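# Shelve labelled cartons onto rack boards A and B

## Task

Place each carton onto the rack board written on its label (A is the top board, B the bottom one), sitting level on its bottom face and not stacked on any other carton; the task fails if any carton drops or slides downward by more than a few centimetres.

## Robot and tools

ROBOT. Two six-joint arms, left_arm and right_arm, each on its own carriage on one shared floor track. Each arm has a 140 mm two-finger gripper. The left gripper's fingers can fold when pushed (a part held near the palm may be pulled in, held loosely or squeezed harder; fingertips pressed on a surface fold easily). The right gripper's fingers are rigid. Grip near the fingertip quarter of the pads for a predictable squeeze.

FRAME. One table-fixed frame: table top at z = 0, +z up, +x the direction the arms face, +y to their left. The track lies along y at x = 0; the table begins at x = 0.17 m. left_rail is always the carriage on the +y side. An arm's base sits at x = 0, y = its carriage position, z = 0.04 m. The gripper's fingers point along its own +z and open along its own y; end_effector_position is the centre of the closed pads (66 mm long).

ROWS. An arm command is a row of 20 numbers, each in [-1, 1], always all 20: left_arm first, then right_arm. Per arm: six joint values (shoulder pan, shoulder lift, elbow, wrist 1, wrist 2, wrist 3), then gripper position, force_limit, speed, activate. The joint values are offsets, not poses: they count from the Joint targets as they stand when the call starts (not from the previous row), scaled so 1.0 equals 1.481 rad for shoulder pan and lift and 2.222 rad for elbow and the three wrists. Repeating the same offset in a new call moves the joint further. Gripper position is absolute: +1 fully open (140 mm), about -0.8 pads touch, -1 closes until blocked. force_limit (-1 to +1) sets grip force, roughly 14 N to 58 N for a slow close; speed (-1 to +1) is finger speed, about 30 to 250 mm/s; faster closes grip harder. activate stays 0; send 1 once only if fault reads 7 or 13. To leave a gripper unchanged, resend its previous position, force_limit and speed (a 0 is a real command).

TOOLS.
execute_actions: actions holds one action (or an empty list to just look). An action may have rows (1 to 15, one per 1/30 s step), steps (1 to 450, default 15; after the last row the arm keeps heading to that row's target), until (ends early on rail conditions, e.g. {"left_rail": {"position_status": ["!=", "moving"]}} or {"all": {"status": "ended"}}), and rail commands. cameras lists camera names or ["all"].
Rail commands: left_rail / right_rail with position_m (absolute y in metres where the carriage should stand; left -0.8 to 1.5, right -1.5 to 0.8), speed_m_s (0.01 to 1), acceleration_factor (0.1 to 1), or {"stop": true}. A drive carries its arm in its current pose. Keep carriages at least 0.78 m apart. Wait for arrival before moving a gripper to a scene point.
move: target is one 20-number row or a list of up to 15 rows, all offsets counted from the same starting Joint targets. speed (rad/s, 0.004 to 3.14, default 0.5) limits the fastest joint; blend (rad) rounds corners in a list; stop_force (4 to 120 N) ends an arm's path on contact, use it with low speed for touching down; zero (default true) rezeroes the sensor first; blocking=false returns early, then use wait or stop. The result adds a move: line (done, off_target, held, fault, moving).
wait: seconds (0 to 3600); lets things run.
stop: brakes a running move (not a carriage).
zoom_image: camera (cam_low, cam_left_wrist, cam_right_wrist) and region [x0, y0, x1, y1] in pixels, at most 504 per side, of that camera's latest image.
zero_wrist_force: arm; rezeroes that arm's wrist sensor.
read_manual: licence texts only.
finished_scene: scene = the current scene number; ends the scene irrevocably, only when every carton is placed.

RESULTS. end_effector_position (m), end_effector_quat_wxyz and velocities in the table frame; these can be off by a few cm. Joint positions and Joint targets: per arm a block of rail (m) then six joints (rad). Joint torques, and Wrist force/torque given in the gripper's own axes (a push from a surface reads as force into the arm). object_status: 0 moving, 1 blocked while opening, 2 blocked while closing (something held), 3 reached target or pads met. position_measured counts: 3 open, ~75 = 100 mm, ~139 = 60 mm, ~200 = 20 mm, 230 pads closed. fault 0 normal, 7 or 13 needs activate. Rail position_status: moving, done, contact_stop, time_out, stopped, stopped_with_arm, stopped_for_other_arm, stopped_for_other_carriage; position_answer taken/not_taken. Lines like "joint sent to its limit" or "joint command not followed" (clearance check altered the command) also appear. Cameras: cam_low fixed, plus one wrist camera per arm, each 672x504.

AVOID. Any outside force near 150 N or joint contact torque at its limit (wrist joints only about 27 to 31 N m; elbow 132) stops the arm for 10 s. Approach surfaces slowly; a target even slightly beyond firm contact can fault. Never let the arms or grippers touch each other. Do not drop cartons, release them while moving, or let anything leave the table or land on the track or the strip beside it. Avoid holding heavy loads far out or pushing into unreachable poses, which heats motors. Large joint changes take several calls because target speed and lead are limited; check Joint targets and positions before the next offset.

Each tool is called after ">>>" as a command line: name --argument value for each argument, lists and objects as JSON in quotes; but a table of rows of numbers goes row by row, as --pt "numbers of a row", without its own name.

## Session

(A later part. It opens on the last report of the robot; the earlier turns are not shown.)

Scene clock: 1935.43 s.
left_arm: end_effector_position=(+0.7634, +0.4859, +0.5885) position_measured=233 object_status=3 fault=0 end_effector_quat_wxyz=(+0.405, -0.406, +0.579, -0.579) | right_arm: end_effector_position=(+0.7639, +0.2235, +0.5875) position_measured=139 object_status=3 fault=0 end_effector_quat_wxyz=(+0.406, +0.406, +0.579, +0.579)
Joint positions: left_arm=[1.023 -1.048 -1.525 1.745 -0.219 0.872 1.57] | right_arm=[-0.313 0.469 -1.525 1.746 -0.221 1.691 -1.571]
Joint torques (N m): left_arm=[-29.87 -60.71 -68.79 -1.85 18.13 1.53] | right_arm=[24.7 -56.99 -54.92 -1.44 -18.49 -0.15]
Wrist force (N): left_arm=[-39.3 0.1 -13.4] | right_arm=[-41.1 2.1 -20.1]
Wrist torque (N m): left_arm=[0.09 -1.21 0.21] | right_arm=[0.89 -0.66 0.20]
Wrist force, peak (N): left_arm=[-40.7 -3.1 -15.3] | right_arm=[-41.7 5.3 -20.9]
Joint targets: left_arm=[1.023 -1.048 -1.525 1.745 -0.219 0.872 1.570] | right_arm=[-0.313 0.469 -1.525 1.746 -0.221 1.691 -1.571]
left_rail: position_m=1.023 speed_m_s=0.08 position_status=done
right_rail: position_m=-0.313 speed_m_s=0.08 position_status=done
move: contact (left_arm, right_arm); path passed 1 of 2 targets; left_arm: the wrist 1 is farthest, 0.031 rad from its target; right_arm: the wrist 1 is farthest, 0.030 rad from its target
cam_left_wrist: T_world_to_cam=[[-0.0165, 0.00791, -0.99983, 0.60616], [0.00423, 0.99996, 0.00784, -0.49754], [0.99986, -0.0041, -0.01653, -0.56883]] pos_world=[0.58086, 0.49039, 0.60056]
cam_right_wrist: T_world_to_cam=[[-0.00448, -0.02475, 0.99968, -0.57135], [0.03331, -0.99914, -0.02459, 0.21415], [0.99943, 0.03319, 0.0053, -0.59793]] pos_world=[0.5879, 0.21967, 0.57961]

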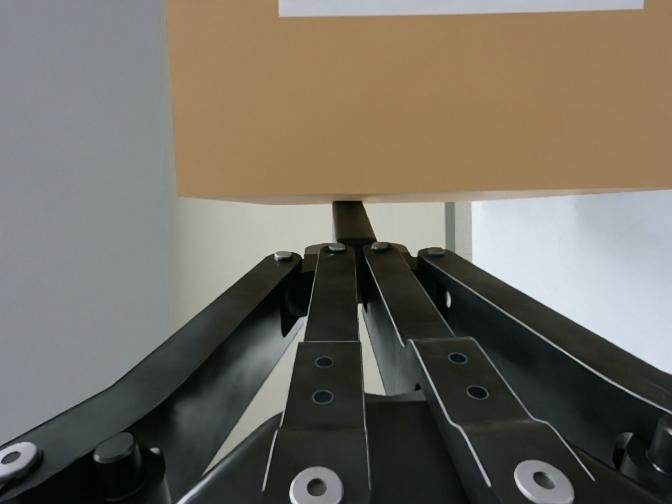

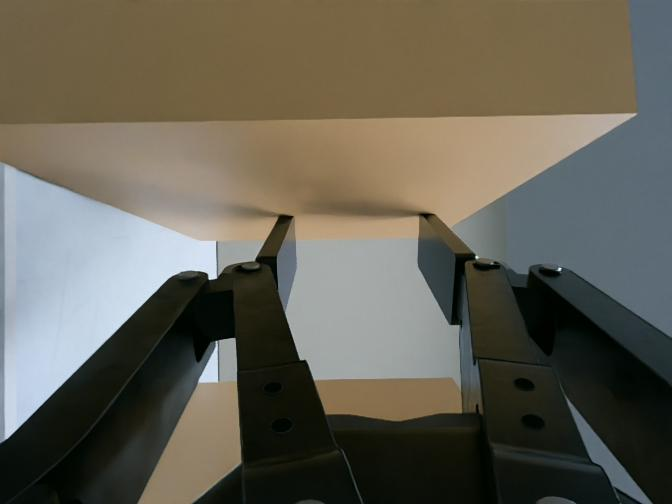

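>>> execute_actions --actions '[{"left_rail":{"position_m":1.0428,"speed_m_s":0.06},"right_rail":{"position_m":-0.3308,"speed_m_s":0.06},"steps":150,"until":{"all":{"status":"ended"}}}]'

>>> move --pt "0 -0.0093 -0.030438 0.036861 0 0 -1 0 0 0 0 -0.0093 -0.030438 0.036861 0 0 -0.08 0 0 0" --pt "-0.136514 -0.103312 0.029643 0.039441 -0.09099 0 -1 0 0 0 0.074784 -0.103312 0.029643 0.039441 0.049845 0 -0.08 0 0 0" --pt "-0.354722 -0.19602 0.079739 0.051137 -0.236428 0 -1 0 0 0 0.213884 -0.19602 0.079739 0.051137 0.142557 0 -0.08 0 0 0" --pt "-0.354722 -0.25 -0.25 0.4 -0.236428 0 -1 0 0 0 0.213884 -0.25 -0.25 0.4 0.142557 0 -0.08 0 0 0" --speed '[0.1,0.3,0.5,0.5]' --blend '[0.01,0.05,0.05,0]' --cameras '["cam_left_wrist","cam_right_wrist","cam_low"]'

Scene clock: 1944.23 s.
left_arm: end_effector_position=(+0.7634, +0.5058, +0.5886) position_measured=233 object_status=3 fault=0 end_effector_quat_wxyz=(+0.405, -0.406, +0.579, -0.579) | right_arm: end_effector_position=(+0.7639, +0.2056, +0.5876) position_measured=139 object_status=3 fault=0 end_effector_quat_wxyz=(+0.406, +0.406, +0.579, +0.579)
Joint positions: left_arm=[1.043 -1.048 -1.525 1.745 -0.219 0.872 1.57] | right_arm=[-0.331 0.469 -1.525 1.746 -0.221 1.691 -1.571]
Joint torques (N m): left_arm=[11.98 -60.44 -39.93 -4.3 -1.26 1.48] | right_arm=[-14.54 -57.45 -39.73 -2.69 3.03 -0.08]
Wrist force (N): left_arm=[-0.3 1.8 -0.4] | right_arm=[-3.8 1.2 -3.6]
Wrist torque (N m): left_arm=[0.02 0.12 0.25] | right_arm=[0.42 0.63 0.13]
Wrist force, peak (N): left_arm=[-39.7 -0.4 -13.6] | right_arm=[-41.2 2.4 -20.1]
Joint targets: left_arm=[1.043 -1.048 -1.525 1.745 -0.219 0.872 1.570] | right_arm=[-0.331 0.469 -1.525 1.746 -0.221 1.691 -1.571]
Tool commands: left_gripper/position=-1.0 left_gripper/force_limit=+0.0 left_gripper/speed=+0.0 left_gripper/activate=+0.0 right_gripper/position=-0.08 right_gripper/force_limit=+0.0 right_gripper/speed=+0.0 right_gripper/activate=+0.0
left_rail: position_m=1.043 speed_m_s=0.06 position_status=done
right_rail: position_m=-0.331 speed_m_s=0.06 position_status=done

Scene clock: 1948.50 s.
left_arm: end_effector_position=(+0.4936, +0.6822, +1.0567) position_measured=233 object_status=3 fault=0 end_effector_quat_wxyz=(+0.398, -0.413, +0.568, -0.590) | right_arm: end_effector_position=(+0.3697, +0.0815, +1.0632) position_measured=139 object_status=3 fault=0 end_effector_quat_wxyz=(+0.408, +0.403, +0.566, +0.592)
Joint positions: left_arm=[1.043 -1.573 -1.896 1.19 0.669 0.347 1.57] | right_arm=[-0.331 0.786 -1.895 1.191 0.668 2.008 -1.571]
Joint torques (N m): left_arm=[-14.7 -30.16 -50.68 2.08 2.03 1.7] | right_arm=[9.74 -21.1 -42.03 0.54 2.82 -0.13]
Wrist force (N): left_arm=[-0.3 1.6 -0.3] | right_arm=[-4.0 1.2 -2.8]
Wrist torque (N m): left_arm=[0.00 0.10 0.24] | right_arm=[0.48 0.70 0.13]
Wrist force, peak (N): left_arm=[0.5 4.0 -2.0] | right_arm=[-4.9 4.2 -5.1]
Joint targets: left_arm=[1.043 -1.573 -1.896 1.189 0.669 0.347 1.570] | right_arm=[-0.331 0.786 -1.895 1.190 0.668 2.008 -1.571]
left_rail: position_m=1.043 speed_m_s=0.06 position_status=done
right_rail: position_m=-0.331 speed_m_s=0.06 position_status=done
move: done
cam_left_wrist: T_world_to_cam=[[-0.01658, -0.02908, -0.99944, 1.09312], [0.00433, 0.99957, -0.02915, -0.65702], [0.99985, -0.00481, -0.01645, -0.29004]] pos_world=[0.31096, 0.68712, 1.06859]
cam_right_wrist: T_world_to_cam=[[-0.03068, -0.05078, 0.99824, -1.03888], [0.03432, -0.99817, -0.04972, 0.12327], [0.99894, 0.03273, 0.03237, -0.23031]] pos_world=[0.19396, 0.07783, 1.05063]

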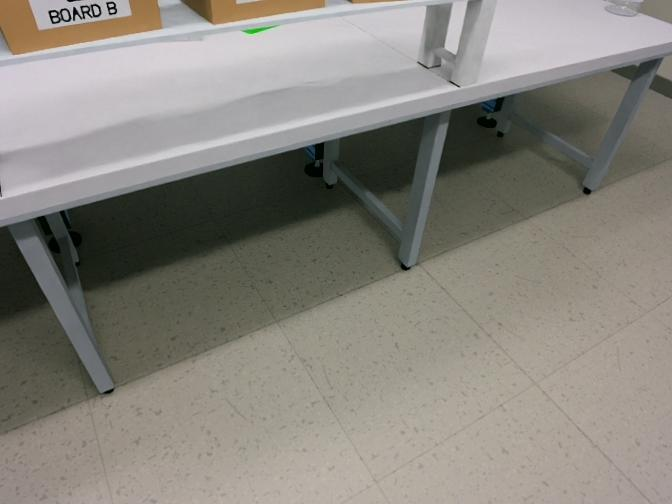

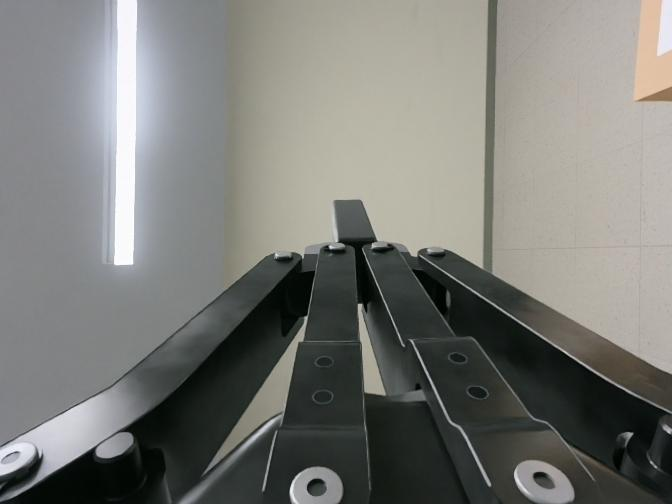

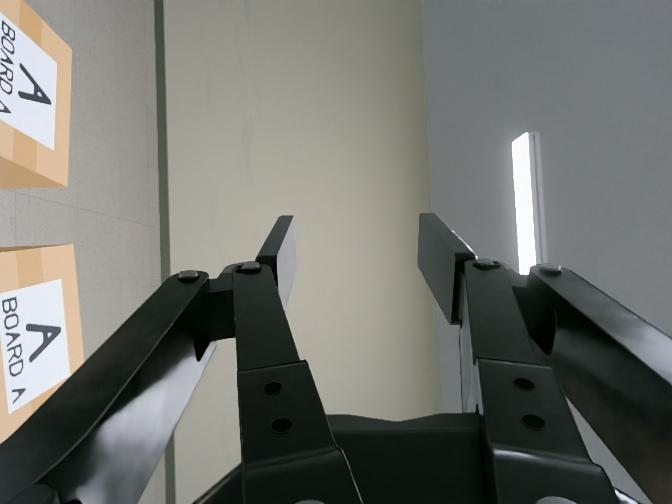

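>>> finished_scene --scene 1

The scene is finished: the task was done.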